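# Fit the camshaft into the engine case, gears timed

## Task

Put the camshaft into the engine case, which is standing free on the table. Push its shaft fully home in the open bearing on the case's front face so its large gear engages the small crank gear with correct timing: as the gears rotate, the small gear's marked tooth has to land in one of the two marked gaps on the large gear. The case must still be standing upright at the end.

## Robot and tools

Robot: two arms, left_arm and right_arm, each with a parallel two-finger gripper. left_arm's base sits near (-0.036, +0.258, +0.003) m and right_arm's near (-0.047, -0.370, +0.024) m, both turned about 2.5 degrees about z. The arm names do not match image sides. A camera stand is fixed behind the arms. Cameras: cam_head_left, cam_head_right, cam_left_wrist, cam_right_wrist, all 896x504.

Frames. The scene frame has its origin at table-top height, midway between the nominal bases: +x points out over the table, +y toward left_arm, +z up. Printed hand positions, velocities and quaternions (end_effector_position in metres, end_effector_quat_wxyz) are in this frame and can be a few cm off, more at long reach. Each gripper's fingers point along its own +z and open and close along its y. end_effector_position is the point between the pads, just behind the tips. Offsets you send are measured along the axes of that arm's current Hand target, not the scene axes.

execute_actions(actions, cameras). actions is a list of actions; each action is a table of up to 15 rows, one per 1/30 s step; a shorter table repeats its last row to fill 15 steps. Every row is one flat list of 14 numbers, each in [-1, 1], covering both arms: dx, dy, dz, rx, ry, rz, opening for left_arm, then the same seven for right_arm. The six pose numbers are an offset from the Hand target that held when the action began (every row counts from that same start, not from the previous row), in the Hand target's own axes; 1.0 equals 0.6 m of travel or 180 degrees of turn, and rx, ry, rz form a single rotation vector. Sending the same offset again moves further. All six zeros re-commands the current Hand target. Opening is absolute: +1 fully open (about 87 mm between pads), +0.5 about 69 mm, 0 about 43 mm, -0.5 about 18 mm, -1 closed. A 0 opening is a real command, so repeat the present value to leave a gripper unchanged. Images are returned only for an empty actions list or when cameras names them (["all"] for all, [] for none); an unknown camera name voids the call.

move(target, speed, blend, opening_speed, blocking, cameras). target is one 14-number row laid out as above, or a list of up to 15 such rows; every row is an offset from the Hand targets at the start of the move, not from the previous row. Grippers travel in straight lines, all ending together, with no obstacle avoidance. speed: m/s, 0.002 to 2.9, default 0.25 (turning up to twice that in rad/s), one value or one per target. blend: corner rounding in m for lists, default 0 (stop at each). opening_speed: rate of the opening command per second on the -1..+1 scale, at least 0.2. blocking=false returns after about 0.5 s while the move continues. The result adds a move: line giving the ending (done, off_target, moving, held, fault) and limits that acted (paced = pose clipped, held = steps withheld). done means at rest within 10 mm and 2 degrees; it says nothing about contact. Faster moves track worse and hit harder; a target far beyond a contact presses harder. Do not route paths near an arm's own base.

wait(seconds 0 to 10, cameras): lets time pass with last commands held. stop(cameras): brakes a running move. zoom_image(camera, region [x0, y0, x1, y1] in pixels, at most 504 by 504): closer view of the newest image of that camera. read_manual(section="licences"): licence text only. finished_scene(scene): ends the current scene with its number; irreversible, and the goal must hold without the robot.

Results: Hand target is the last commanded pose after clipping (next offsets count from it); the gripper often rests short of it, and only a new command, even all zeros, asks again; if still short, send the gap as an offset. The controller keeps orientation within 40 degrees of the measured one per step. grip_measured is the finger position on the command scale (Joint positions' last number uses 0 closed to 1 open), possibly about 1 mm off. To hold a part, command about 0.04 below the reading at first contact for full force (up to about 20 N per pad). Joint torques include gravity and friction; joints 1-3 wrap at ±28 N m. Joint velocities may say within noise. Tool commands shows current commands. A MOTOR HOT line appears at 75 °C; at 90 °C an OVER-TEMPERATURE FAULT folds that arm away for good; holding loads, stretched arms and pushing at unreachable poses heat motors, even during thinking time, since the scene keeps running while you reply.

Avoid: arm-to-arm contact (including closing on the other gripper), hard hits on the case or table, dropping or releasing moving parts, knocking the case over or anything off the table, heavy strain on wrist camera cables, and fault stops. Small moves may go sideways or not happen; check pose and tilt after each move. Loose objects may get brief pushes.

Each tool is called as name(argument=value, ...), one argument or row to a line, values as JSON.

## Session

execute_actions(
  actions=[],
)

zoom_image(
  camera="cam_head_left",
  region=[300, 250, 520, 450],
)

Scene clock: 0.00 s.
left_arm: end_effector_position=(+0.3204, +0.2587, +0.0238) grip_measured=+0.983 end_effector_quat_wxyz=(+0.514, -0.072, +0.854, -0.026) | right_arm: end_effector_position=(+0.3368, -0.3941, +0.0649) grip_measured=+0.982 end_effector_quat_wxyz=(+0.550, +0.048, +0.833, -0.023)
Joint positions: left_arm=[0.05 1.513 0.343 0.68 -0.024 -0.147 0.991] | right_arm=[0 1.564 0.406 0.753 0.054 0.038 0.991]
Joint velocities: within noise
Joint torques (N m): no reading
Heat: left arm: 26 °C; right arm: 43 °C.
Hand target: left_arm +0.3242, +0.2587, +0.0292; +0.522, -0.072, +0.850, -0.026 | right_arm +0.3410, -0.3942, +0.0721; +0.560, +0.048, +0.827, -0.023
Tool commands: left_gripper/opening=+1.0 right_gripper/opening=+1.0

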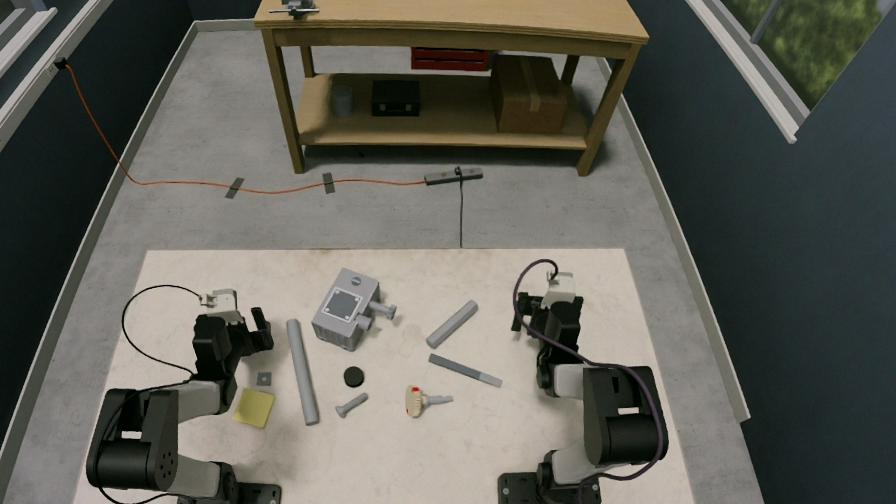

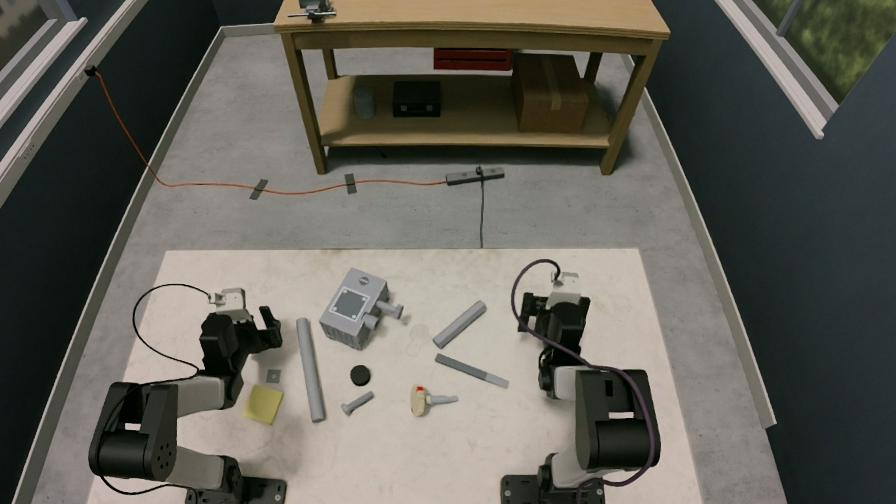

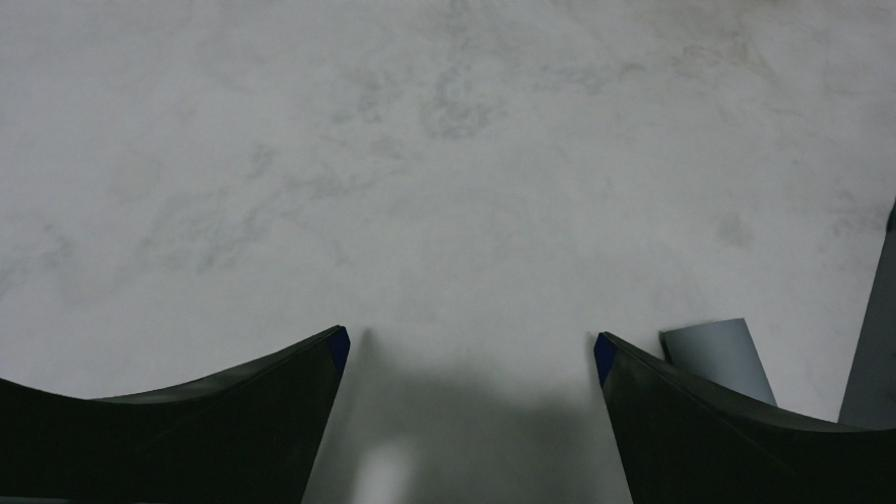

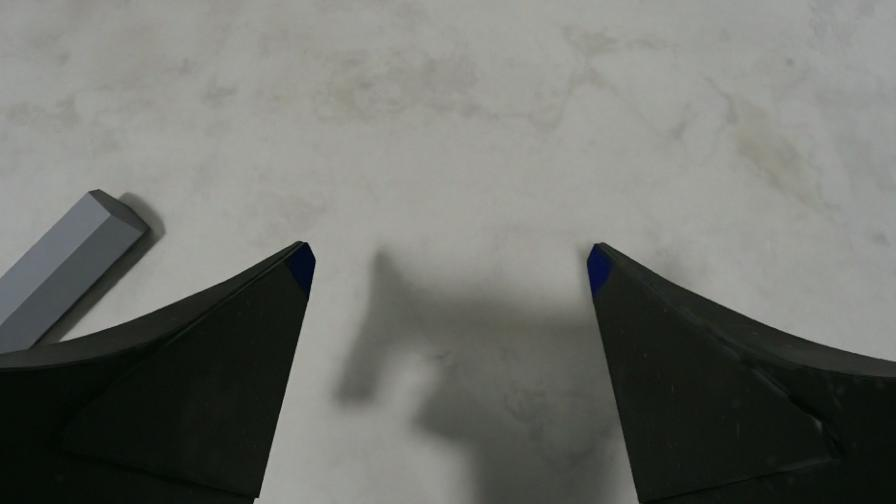

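Scaled by 2.291 from the camera's 896x504 image, which has a finer 1280x720 frame.

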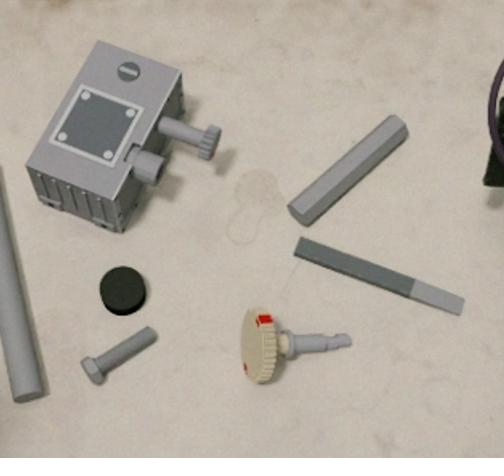

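move(
  target=[
    [0,0,0,0,0,0,1,0.017,0.356,-0.198,0.1734,0.4316,0.4873,1],
  ],
  speed=0.4,
  cameras=["cam_right_wrist","cam_head_left"],
)

zoom_image(
  camera="cam_right_wrist",
  region=[200, 150, 700, 400],
)

Scene clock: 30.93 s.
left_arm: end_effector_position=(+0.3204, +0.2587, +0.0238) grip_measured=+0.983 end_effector_quat_wxyz=(+0.514, -0.072, +0.854, -0.026) | right_arm: end_effector_position=(+0.2534, -0.1740, +0.1128) grip_measured=+0.981 end_effector_quat_wxyz=(-0.176, +0.682, +0.686, +0.184)
Joint positions: left_arm=[0.05 1.513 0.343 0.68 -0.024 -0.147 0.991] | right_arm=[0.284 1.716 1.151 -0.861 -0.495 1.843 0.991]
Joint torques (N m): left_arm=[-0.44 -3.96 5 2.05 0.07 -0.01] | right_arm=[0.57 -5.27 4.48 0.96 -0.19 0.21]
Heat: left arm: 28 °C; right arm: 42 °C.
Hand target: left_arm +0.3242, +0.2587, +0.0292; +0.522, -0.072, +0.850, -0.026 | right_arm +0.2499, -0.1704, +0.1103; -0.183, +0.683, +0.683, +0.183
Off the commanded pose: left_arm 0.007 m, 1 deg | right_arm 0.006 m, 1 deg.
move: done
Images, in order (width x height): cam_head_left 896x504, cam_right_wrist 896x504.

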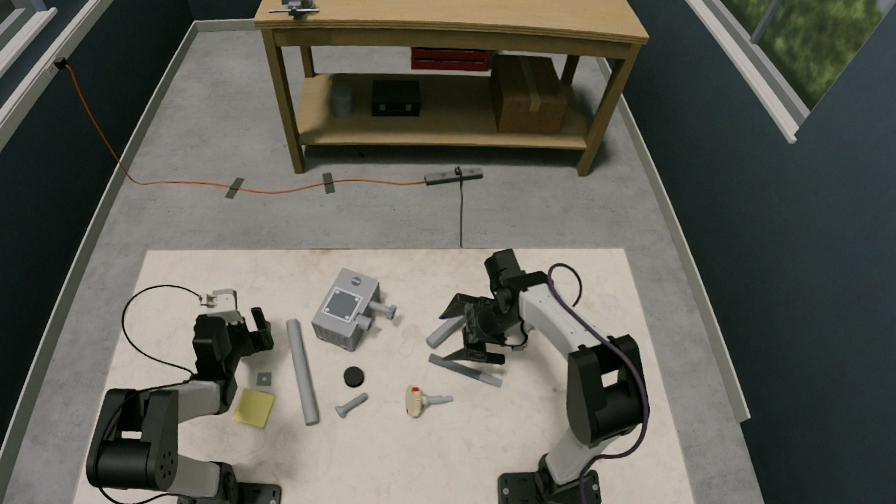

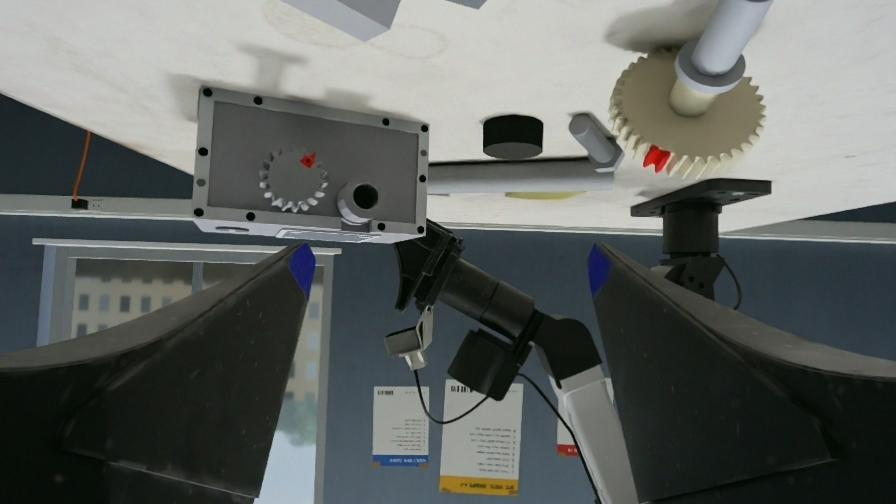

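Scaled by 1.008 from the camera's 896x504 image, which has a finer 1280x720 frame.

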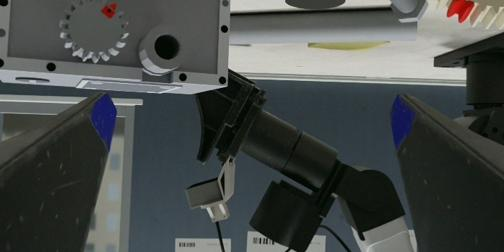

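zoom_image(
  camera="cam_right_wrist",
  region=[240, 130, 400, 250],
)

zoom_image(
  camera="cam_right_wrist",
  region=[590, 30, 790, 200],
)

zoom_image(
  camera="cam_right_wrist",
  region=[180, 70, 440, 260],
)

zoom_image(
  camera="cam_head_left",
  region=[390, 370, 470, 430],
)

Scaled by 3.150 from the camera's 896x504 image, which has a finer 1280x720 frame.

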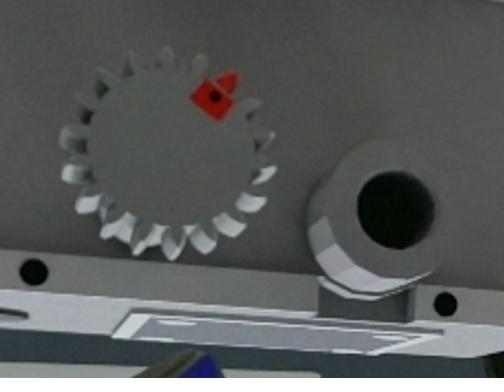

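Scaled by 2.520 from the camera's 896x504 image, which has a finer 1280x720 frame.

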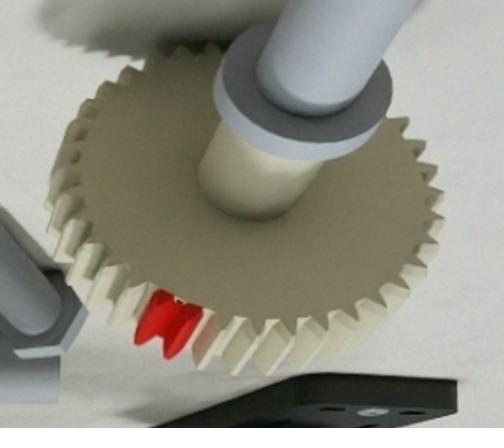

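Scaled by 1.938 from the camera's 896x504 image, which has a finer 1280x720 frame.

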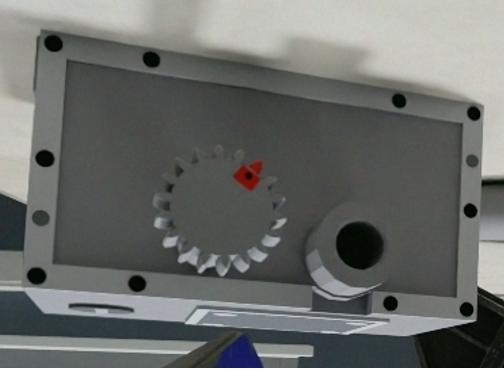

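Scaled by 6.300 from the camera's 896x504 image, which has a finer 1280x720 frame.

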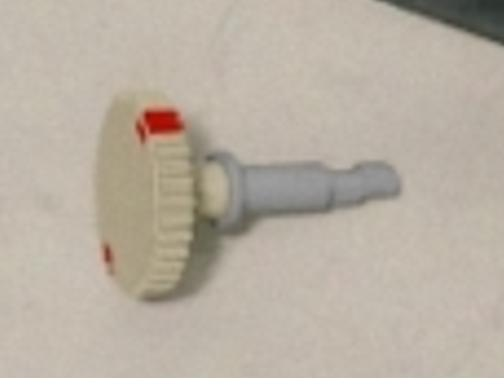

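move(
  target=[
    [0,0,0,0,0,0,1,-0.188,0.033,-0.108,0,0,0,1],
    [-0.049,-0.3505,-0.2945,0.3435,0.244,0.609,0.3,-0.188,0.033,-0.108,0,0,0,1],
    [0.093,-0.611,-0.347,0.562,0.163,0.8175,0.3,-0.188,0.033,-0.108,0,0,0,1],
  ],
  speed=0.35,
  blend=[0.02,0.03,0],
  cameras=["all"],
)

Scene clock: 103.87 s.
left_arm: end_effector_position=(+0.1509, -0.1166, +0.1171) grip_measured=+0.300 end_effector_quat_wxyz=(-0.026, +0.991, +0.124, -0.036) | right_arm: end_effector_position=(+0.2641, -0.3009, +0.1049) grip_measured=+0.982 end_effector_quat_wxyz=(-0.188, +0.689, +0.677, +0.177)
Joint positions: left_arm=[-1.14 2.225 2.155 -1.57 0.055 1.712 0.65] | right_arm=[-0.13 1.826 1.249 -1.104 -0.512 1.387 0.991]
Joint torques (N m): left_arm=[-0.53 -7.86 6.37 0.06 0.3 0.09] | right_arm=[0.17 -5.23 8.23 0.24 -0.14 -0.04]
Heat: left arm: 29 °C; right arm: 42 °C.
Hand target: left_arm +0.1485, -0.1182, +0.1183; -0.081, +0.987, +0.121, -0.062 | right_arm +0.2697, -0.3005, +0.1100; -0.184, +0.683, +0.683, +0.183
Off the commanded pose: left_arm 0.003 m, 7 deg | right_arm 0.008 m, 1 deg.
joint sent to its limit (left arm) — joint 4 (wrist pitch), lower limit. The joint targets are off in orientation, not in position.
move: off_target (left_arm); blend cut to 0 m at target 2

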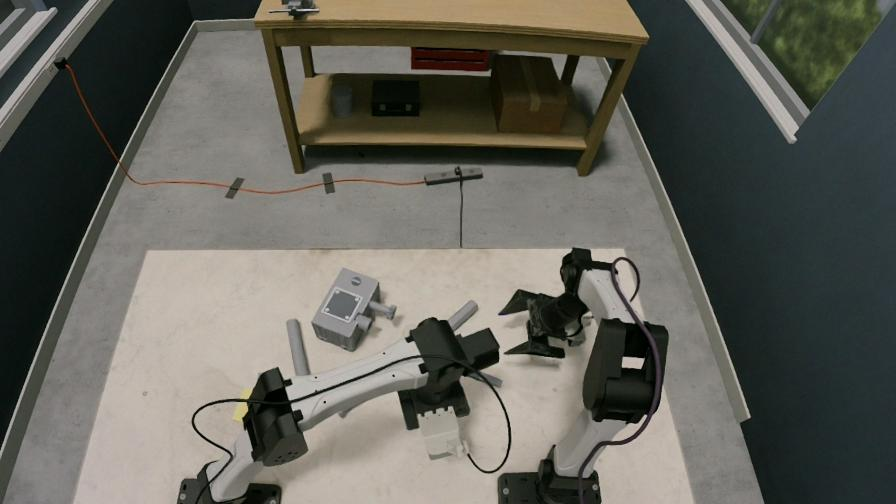

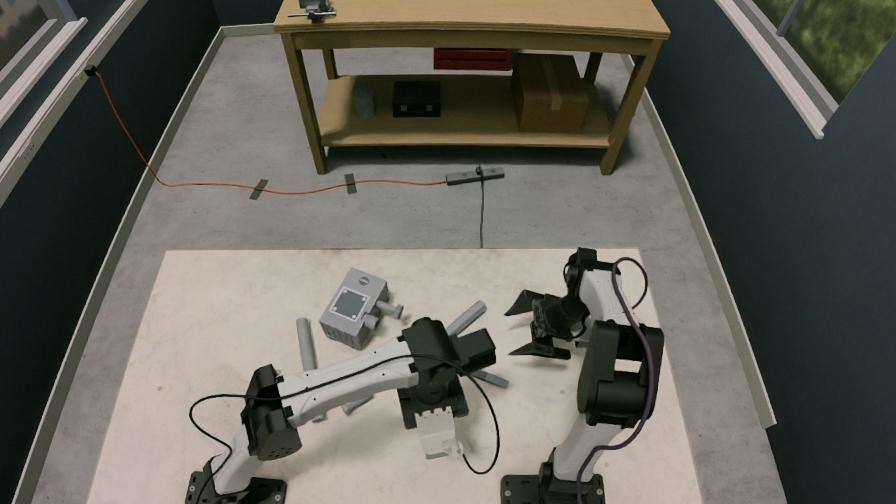

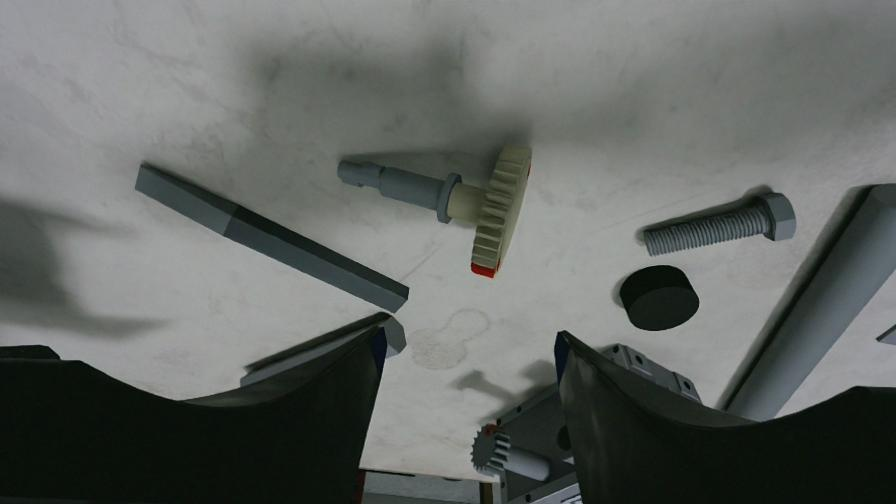

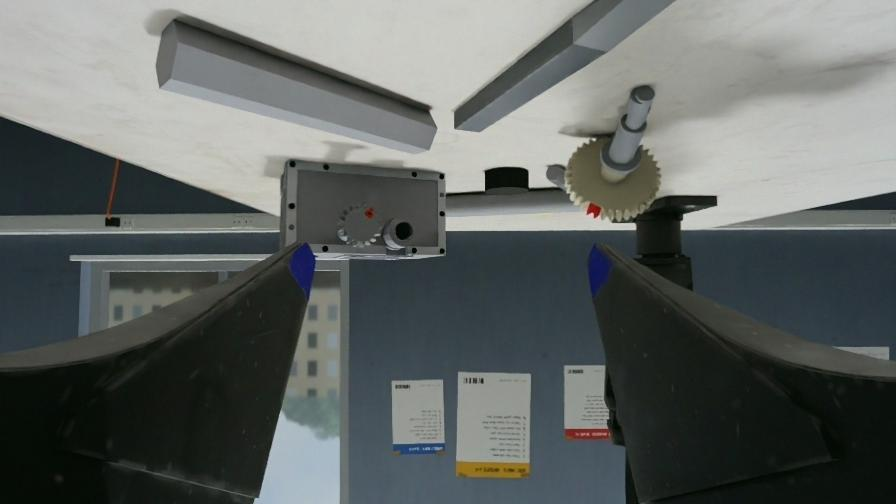

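move(
  target=[
    [0.015,-0.015,0.075,0,0,0,0.2,0,0,0,0,0,0,1],
  ],
  speed=0.12,
  cameras=["cam_left_wrist","cam_right_wrist"],
)

zoom_image(
  camera="cam_right_wrist",
  region=[530, 60, 730, 300],
)

Scene clock: 131.10 s.
left_arm: end_effector_position=(+0.1471, -0.0974, +0.0789) grip_measured=+0.200 end_effector_quat_wxyz=(-0.087, +0.987, +0.121, -0.056) | right_arm: end_effector_position=(+0.2641, -0.3009, +0.1049) grip_measured=+0.982 end_effector_quat_wxyz=(-0.188, +0.689, +0.677, +0.177)
Joint positions: left_arm=[-1.128 2.272 2.067 -1.566 0.06 1.731 0.6] | right_arm=[-0.13 1.826 1.249 -1.104 -0.512 1.387 0.991]
Joint torques (N m): left_arm=[0.09 -8.18 4.49 0.15 0.32 0.06] | right_arm=[0.12 -5.3 8.17 0.23 -0.12 -0.03]
Heat: left arm: 31 °C; right arm: 42 °C.
Hand target: left_arm +0.1486, -0.1009, +0.0750; -0.081, +0.987, +0.121, -0.062 | right_arm +0.2697, -0.3005, +0.1100; -0.184, +0.683, +0.683, +0.183
Off the commanded pose: left_arm 0.006 m, 1 deg | right_arm 0.008 m, 1 deg.
move: done
Images, in order (width x height): cam_left_wrist 896x504, cam_right_wrist 896x504.

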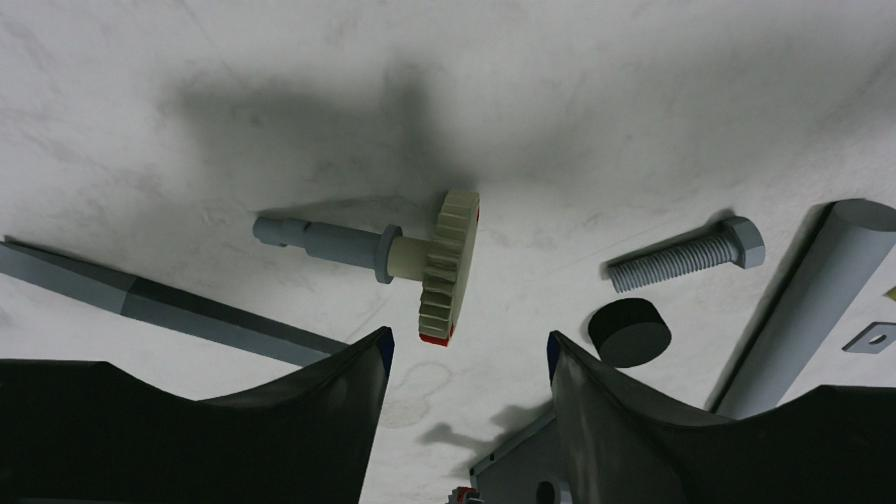

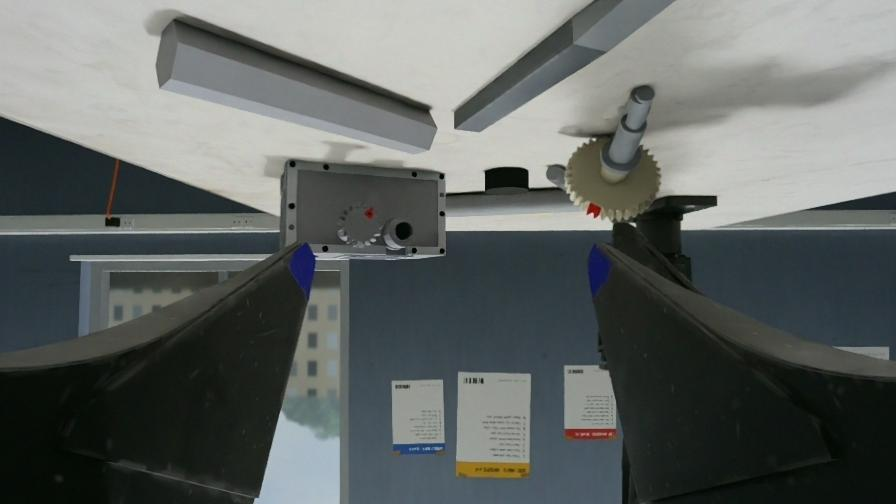

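Scaled by 2.100 from the camera's 896x504 image, which has a finer 1280x720 frame.

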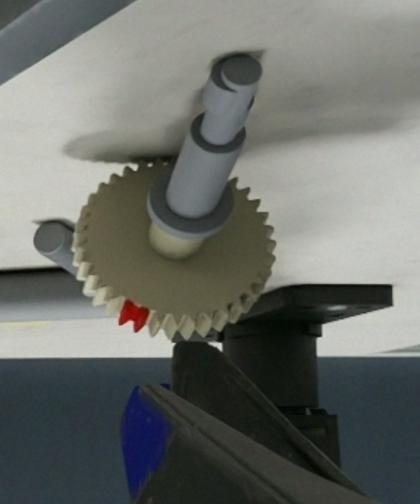

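move(
  target=[
    [0.015,0.013,0.033,0,0,0,0.2,0,0,0,0,0,0,1],
  ],
  speed=0.08,
  cameras=["cam_left_wrist","cam_right_wrist"],
)

zoom_image(
  camera="cam_right_wrist",
  region=[530, 60, 730, 300],
)

Scene clock: 140.63 s.
left_arm: end_effector_position=(+0.1545, -0.1006, +0.0586) grip_measured=+0.200 end_effector_quat_wxyz=(-0.085, +0.987, +0.121, -0.057) | right_arm: end_effector_position=(+0.2641, -0.3009, +0.1049) grip_measured=+0.982 end_effector_quat_wxyz=(-0.188, +0.689, +0.677, +0.177)
Joint positions: left_arm=[-1.114 2.296 2.028 -1.5 0.06 1.745 0.6] | right_arm=[-0.13 1.826 1.249 -1.104 -0.512 1.387 0.991]
Joint torques (N m): left_arm=[0.09 -8.2 4.4 0.14 0.3 0.08] | right_arm=[0.03 -5.31 8.25 0.25 -0.14 -0.04]
Heat: left arm: 30 °C; right arm: 41 °C.
Hand target: left_arm +0.1563, -0.1032, +0.0532; -0.081, +0.987, +0.121, -0.062 | right_arm +0.2697, -0.3005, +0.1100; -0.184, +0.683, +0.683, +0.183
Off the commanded pose: left_arm 0.006 m, 1 deg | right_arm 0.008 m, 1 deg.
move: done
Images, in order (width x height): cam_left_wrist 896x504, cam_right_wrist 896x504.

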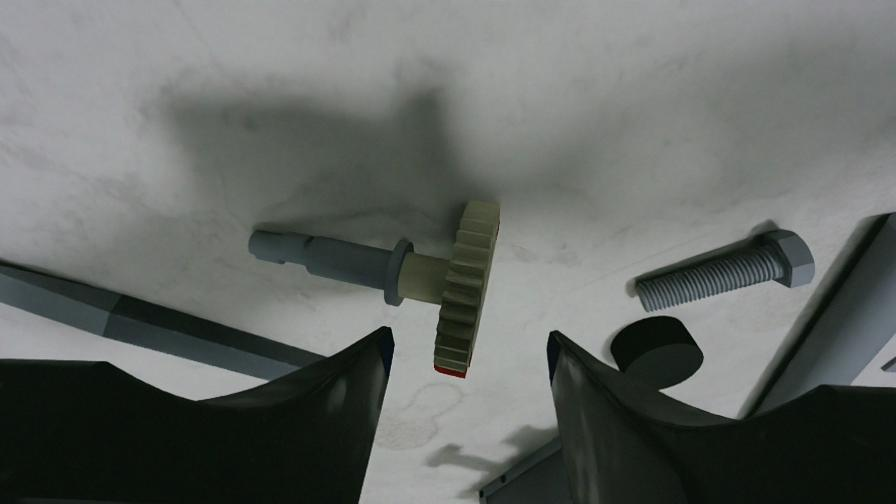

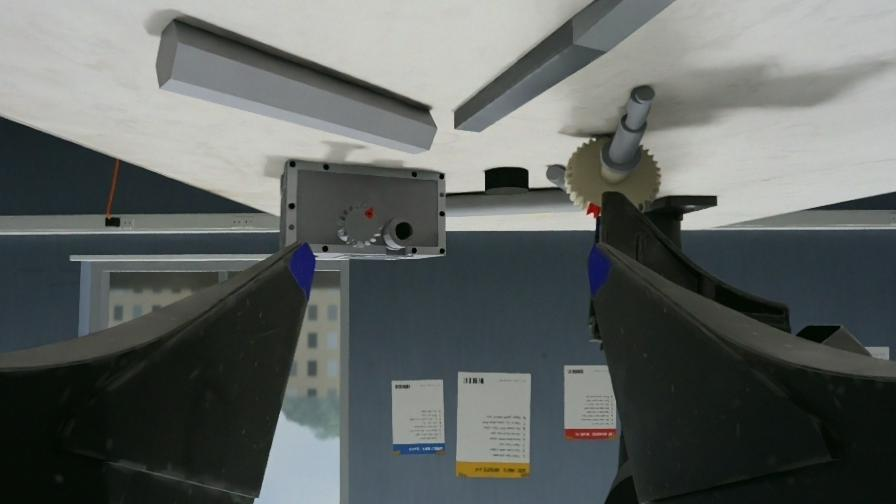

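Scaled by 2.100 from the camera's 896x504 image, which has a finer 1280x720 frame.

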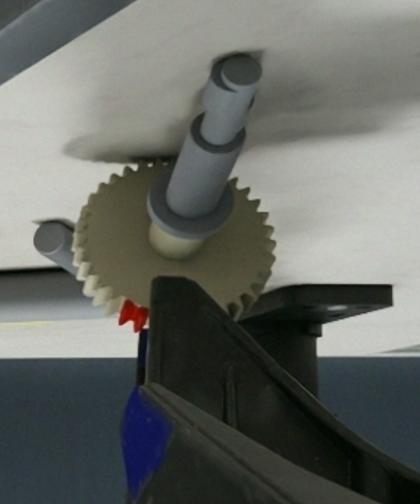

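move(
  target=[
    [0,0.006,0,0,0,0,-0.3,0,0,0,0,0,0,1],
    [0,0.006,0,0,0,0,-0.8,0,0,0,0,0,0,1],
  ],
  speed=0.06,
  opening_speed=0.4,
  cameras=["cam_left_wrist","cam_right_wrist"],
)

zoom_image(
  camera="cam_right_wrist",
  region=[530, 60, 730, 300],
)

Scene clock: 150.67 s.
left_arm: end_effector_position=(+0.1538, -0.0997, +0.0539) grip_measured=-0.650 end_effector_quat_wxyz=(-0.093, +0.986, +0.121, -0.060) | right_arm: end_effector_position=(+0.2641, -0.3009, +0.1049) grip_measured=+0.982 end_effector_quat_wxyz=(-0.188, +0.689, +0.677, +0.177)
Joint positions: left_arm=[-1.114 2.311 2.033 -1.505 0.062 1.746 0.175] | right_arm=[-0.13 1.826 1.249 -1.104 -0.512 1.387 0.991]
Joint torques (N m): left_arm=[-0.02 -8.1 6.2 0.08 0.29 0.07] | right_arm=[0.12 -5.29 8.27 0.25 -0.15 -0.02]
Heat: left arm: 30 °C; right arm: 41 °C.
Hand target: left_arm +0.1571, -0.1066, +0.0526; -0.081, +0.987, +0.121, -0.062 | right_arm +0.2697, -0.3005, +0.1100; -0.184, +0.683, +0.683, +0.183
Off the commanded pose: left_arm 0.008 m, 1 deg | right_arm 0.008 m, 1 deg.
move: done
Images, in order (width x height): cam_left_wrist 896x504, cam_right_wrist 896x504.

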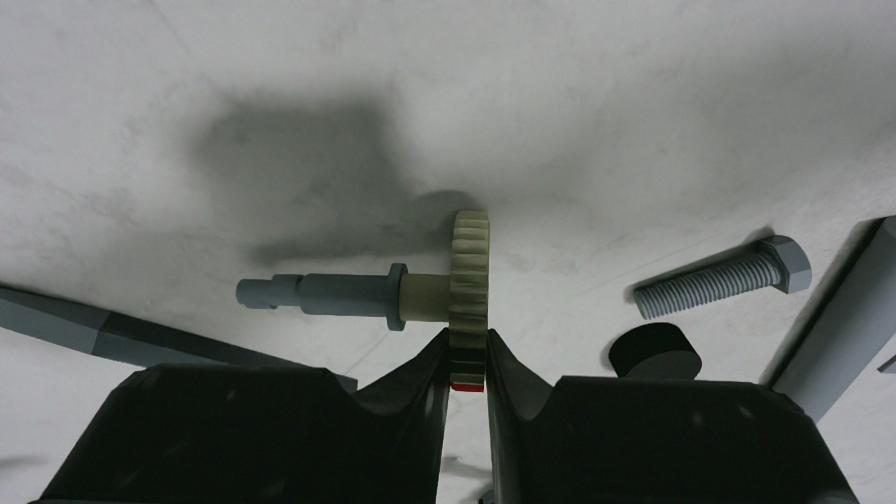

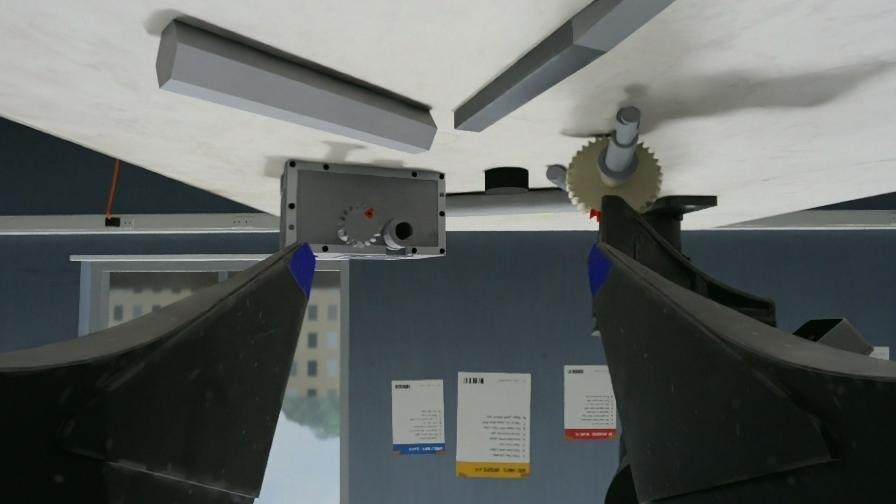

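Scaled by 2.100 from the camera's 896x504 image, which has a finer 1280x720 frame.

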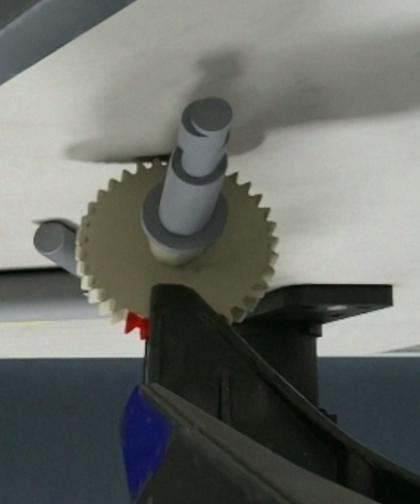

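move(
  target=[
    [-0.0127,-0.025,-0.125,0,0,0,-0.75,-0.065,-0.025,-0.0375,0,0,0,1],
    [-0.0315,-0.167,-0.166,-0.149,-0.066,-0.377,-0.75,-0.065,-0.025,-0.0375,0,0,0,1],
    [-0.006,0.081,-0.179,-0.2986,-0.1327,-0.7532,-0.75,-0.065,-0.025,-0.0375,0,0,0,1],
    [0.115,0.1315,-0.136,-0.2986,-0.1327,-0.7532,-0.75,-0.065,-0.025,-0.0375,0,0,0,1],
  ],
  speed=0.3,
  blend=[0.02,0.03,0.02,0],
  cameras=["all"],
)

zoom_image(
  camera="cam_right_wrist",
  region=[250, 150, 550, 330],
)

Scene clock: 187.50 s.
left_arm: end_effector_position=(+0.2484, -0.1642, +0.0994) grip_measured=-0.650 end_effector_quat_wxyz=(+0.268, +0.186, +0.945, -0.037) | right_arm: end_effector_position=(+0.2498, -0.3431, +0.1060) grip_measured=+0.982 end_effector_quat_wxyz=(-0.190, +0.687, +0.678, +0.181)
Joint positions: left_arm=[-1.011 2.246 2.07 -0.965 -0.352 -0.589 0.175] | right_arm=[-0.274 1.836 1.258 -1.183 -0.498 1.219 0.991]
Joint torques (N m): left_arm=[-0.81 -9.62 7.91 1.52 -0.14 0.06] | right_arm=[-0.25 -5.23 8.1 0.07 -0.06 -0.04]
Heat: left arm: 31 °C; right arm: 41 °C.
Hand target: left_arm +0.2531, -0.1769, +0.1116; +0.286, +0.186, +0.938, -0.057 | right_arm +0.2547, -0.3456, +0.1099; -0.184, +0.683, +0.683, +0.183
Off the commanded pose: left_arm 0.018 m, 3 deg | right_arm 0.007 m, 1 deg.
move: off_target (left_arm)

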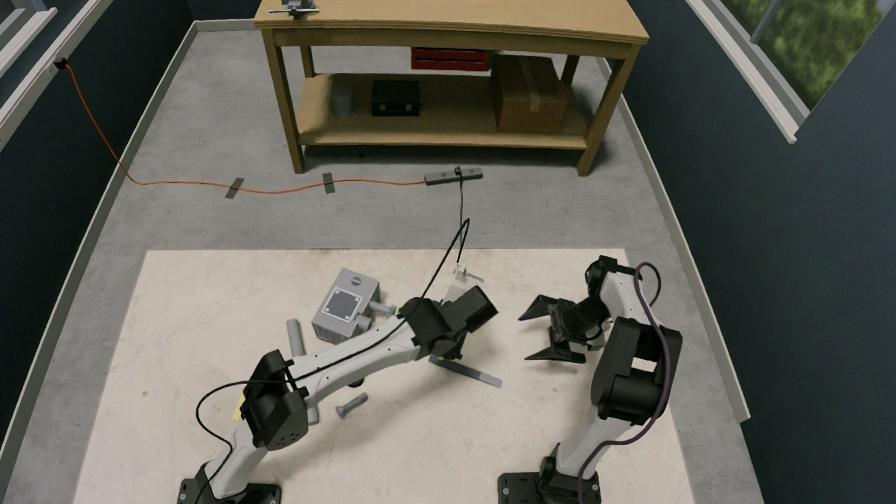

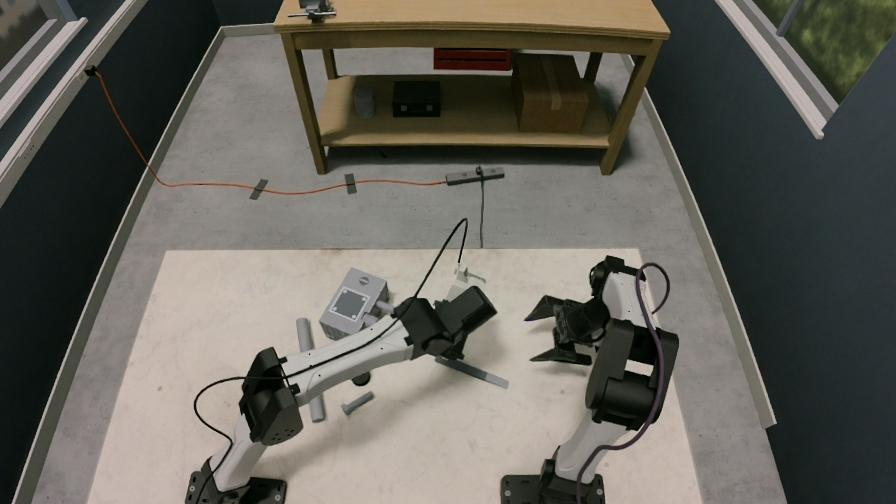

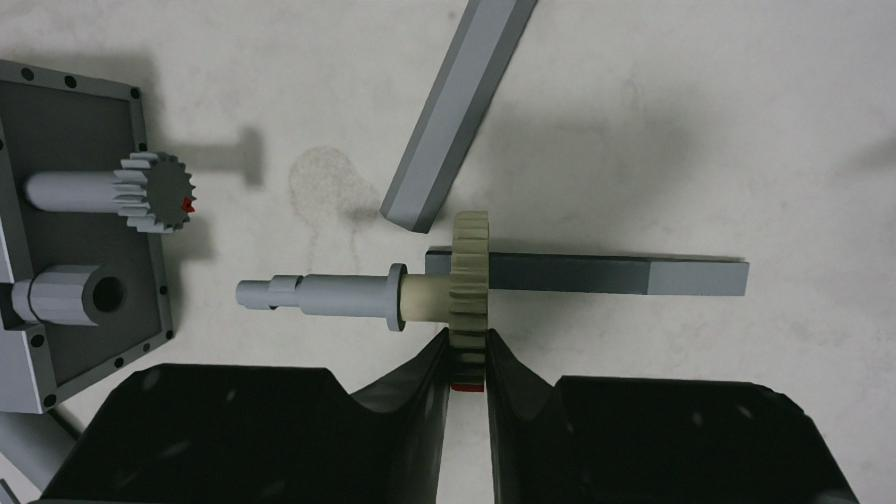

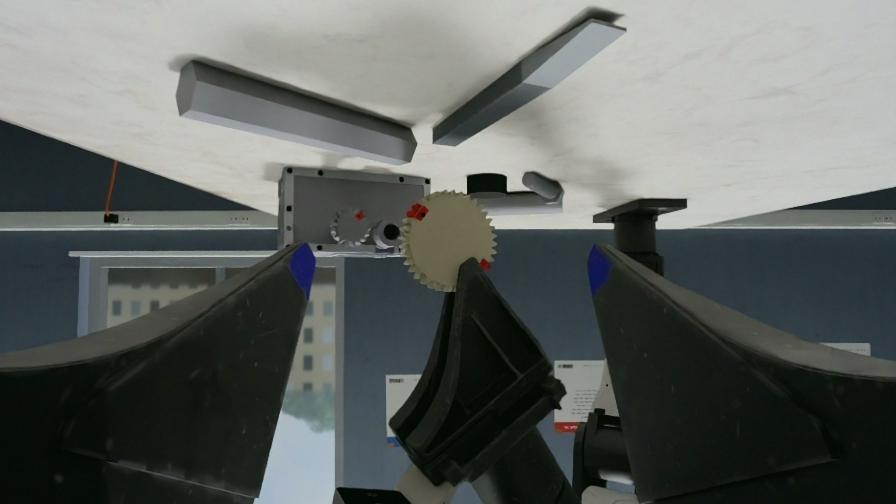

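Scaled by 1.680 from the camera's 896x504 image, which has a finer 1280x720 frame.

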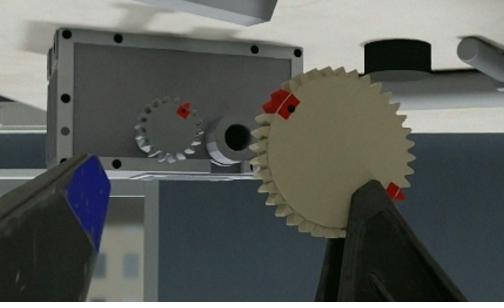

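zoom_image(
  camera="cam_right_wrist",
  region=[390, 180, 510, 300],
)

zoom_image(
  camera="cam_right_wrist",
  region=[310, 190, 420, 270],
)

zoom_image(
  camera="cam_left_wrist",
  region=[0, 130, 280, 400],
)

Scaled by 4.200 from the camera's 896x504 image, which has a finer 1280x720 frame.

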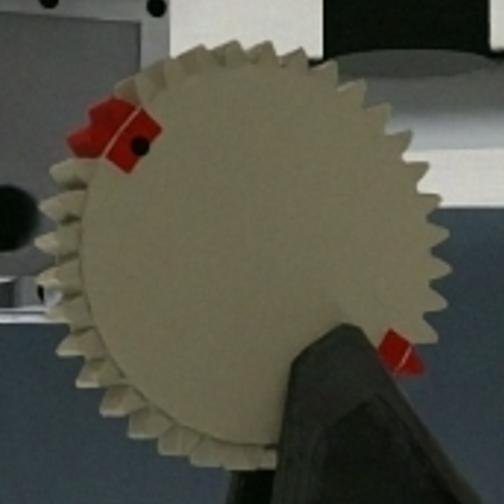

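Scaled by 4.582 from the camera's 896x504 image, which has a finer 1280x720 frame.

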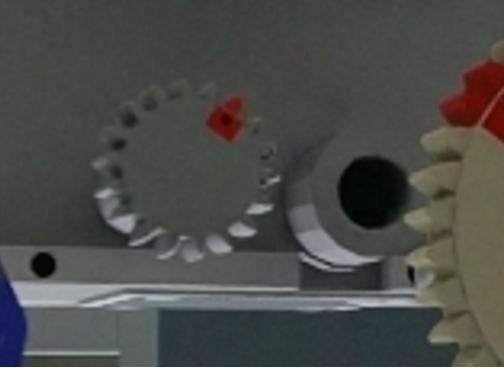

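Scaled by 1.800 from the camera's 896x504 image, which has a finer 1280x720 frame.

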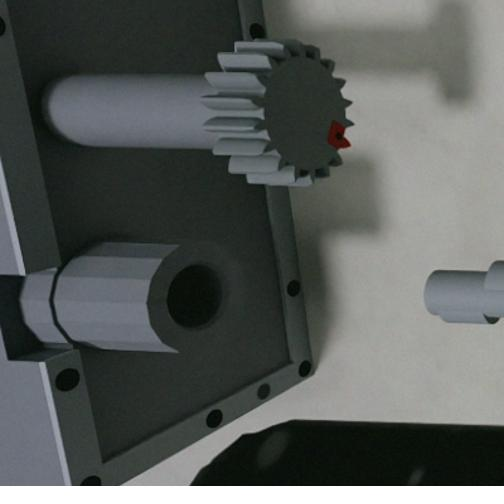

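move(
  target=[
    [0.030,0,0.0168,0.008,-0.045,-0.005,-0.75,0,0,0,0,0,0,1],
  ],
  speed=0.1,
  cameras=["cam_right_wrist","cam_left_wrist"],
)

zoom_image(
  camera="cam_right_wrist",
  region=[390, 180, 510, 300],
)

zoom_image(
  camera="cam_left_wrist",
  region=[0, 150, 400, 400],
)

Scene clock: 241.40 s.
left_arm: end_effector_position=(+0.2383, -0.1653, +0.0660) grip_measured=-0.650 end_effector_quat_wxyz=(+0.316, +0.185, +0.928, -0.062) | right_arm: end_effector_position=(+0.2498, -0.3431, +0.1060) grip_measured=+0.982 end_effector_quat_wxyz=(-0.190, +0.687, +0.678, +0.181)
Joint positions: left_arm=[-1.047 2.131 1.708 -0.616 -0.403 -0.586 0.175] | right_arm=[-0.274 1.836 1.258 -1.183 -0.498 1.219 0.991]
Joint torques (N m): left_arm=[-0.84 -12.38 5.65 1.77 -0.42 0.07] | right_arm=[-0.13 -5.22 8.06 0.08 -0.07 -0.03]
Heat: left arm: 34 °C; right arm: 41 °C.
Hand target: left_arm +0.2446, -0.1732, +0.0932; +0.349, +0.178, +0.916, -0.084 | right_arm +0.2547, -0.3456, +0.1099; -0.184, +0.683, +0.683, +0.183
Off the commanded pose: left_arm 0.029 m, 5 deg | right_arm 0.007 m, 1 deg.
move: off_target (left_arm)
Images, in order (width x height): cam_left_wrist 896x504, cam_right_wrist 896x504.

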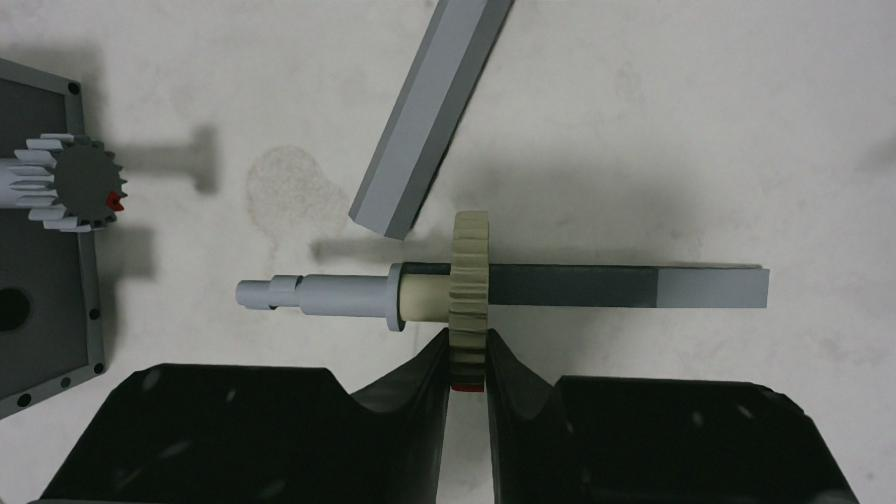

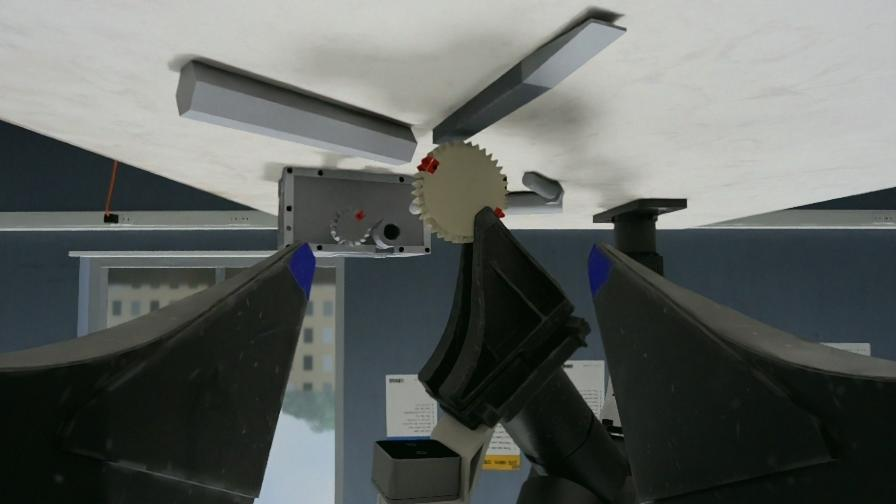

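Scaled by 4.200 from the camera's 896x504 image, which has a finer 1280x720 frame.

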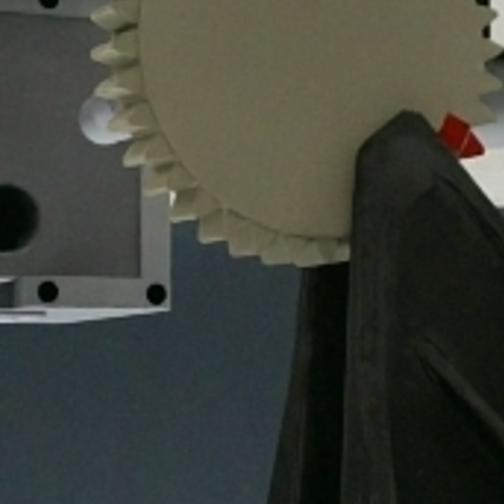

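Scaled by 1.260 from the camera's 896x504 image, which has a finer 1280x720 frame.

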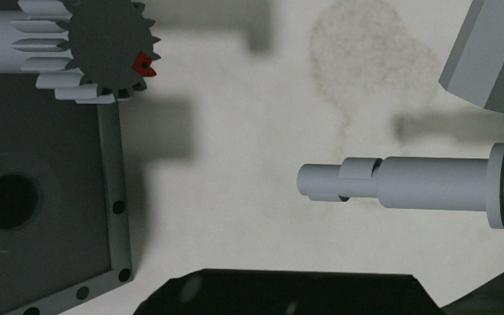

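move(
  target=[
    [-0.0193,0.02,-0.025,0,0,0,-0.75,0,0,0,0,0,0,1],
  ],
  speed=0.1,
  cameras=["cam_right_wrist","cam_left_wrist"],
)

zoom_image(
  camera="cam_right_wrist",
  region=[390, 150, 530, 290],
)

zoom_image(
  camera="cam_left_wrist",
  region=[0, 150, 400, 400],
)

Scene clock: 252.80 s.
left_arm: end_effector_position=(+0.2422, -0.1623, +0.0884) grip_measured=-0.650 end_effector_quat_wxyz=(+0.330, +0.185, +0.923, -0.073) | right_arm: end_effector_position=(+0.2498, -0.3431, +0.1060) grip_measured=+0.982 end_effector_quat_wxyz=(-0.190, +0.687, +0.678, +0.181)
Joint positions: left_arm=[-1.039 2.081 1.705 -0.62 -0.404 -0.567 0.175] | right_arm=[-0.274 1.836 1.258 -1.183 -0.498 1.219 0.991]
Joint torques (N m): left_arm=[0.06 -11.82 6.15 1.48 -0.28 0.06] | right_arm=[-0.25 -5.27 8.06 0.08 -0.08 -0.04]
Heat: left arm: 35 °C; right arm: 41 °C.
Hand target: left_arm +0.2481, -0.1610, +0.1116; +0.349, +0.178, +0.916, -0.084 | right_arm +0.2547, -0.3456, +0.1099; -0.184, +0.683, +0.683, +0.183
Off the commanded pose: left_arm 0.024 m, 3 deg | right_arm 0.007 m, 1 deg.
move: off_target (left_arm)
Images, in order (width x height): cam_left_wrist 896x504, cam_right_wrist 896x504.

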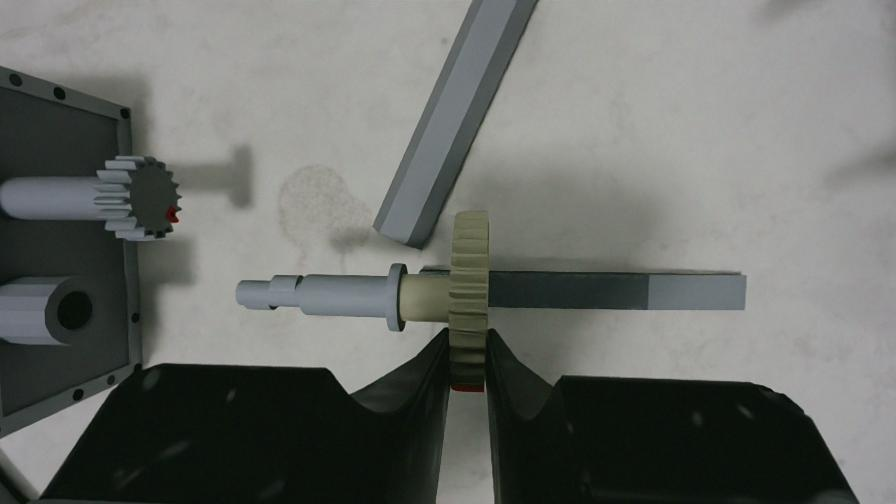

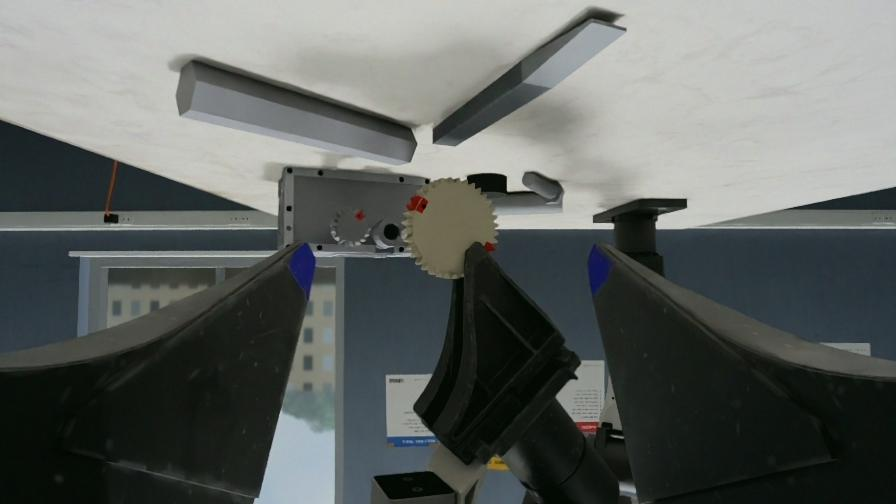

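Scaled by 3.600 from the camera's 896x504 image, which has a finer 1280x720 frame.

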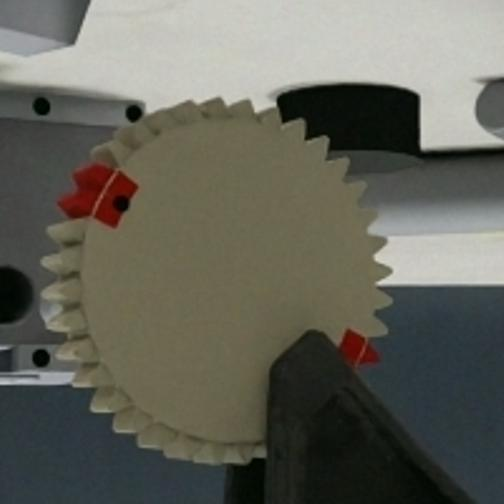

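Scaled by 1.260 from the camera's 896x504 image, which has a finer 1280x720 frame.

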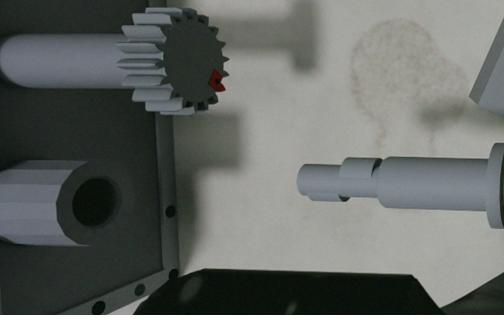

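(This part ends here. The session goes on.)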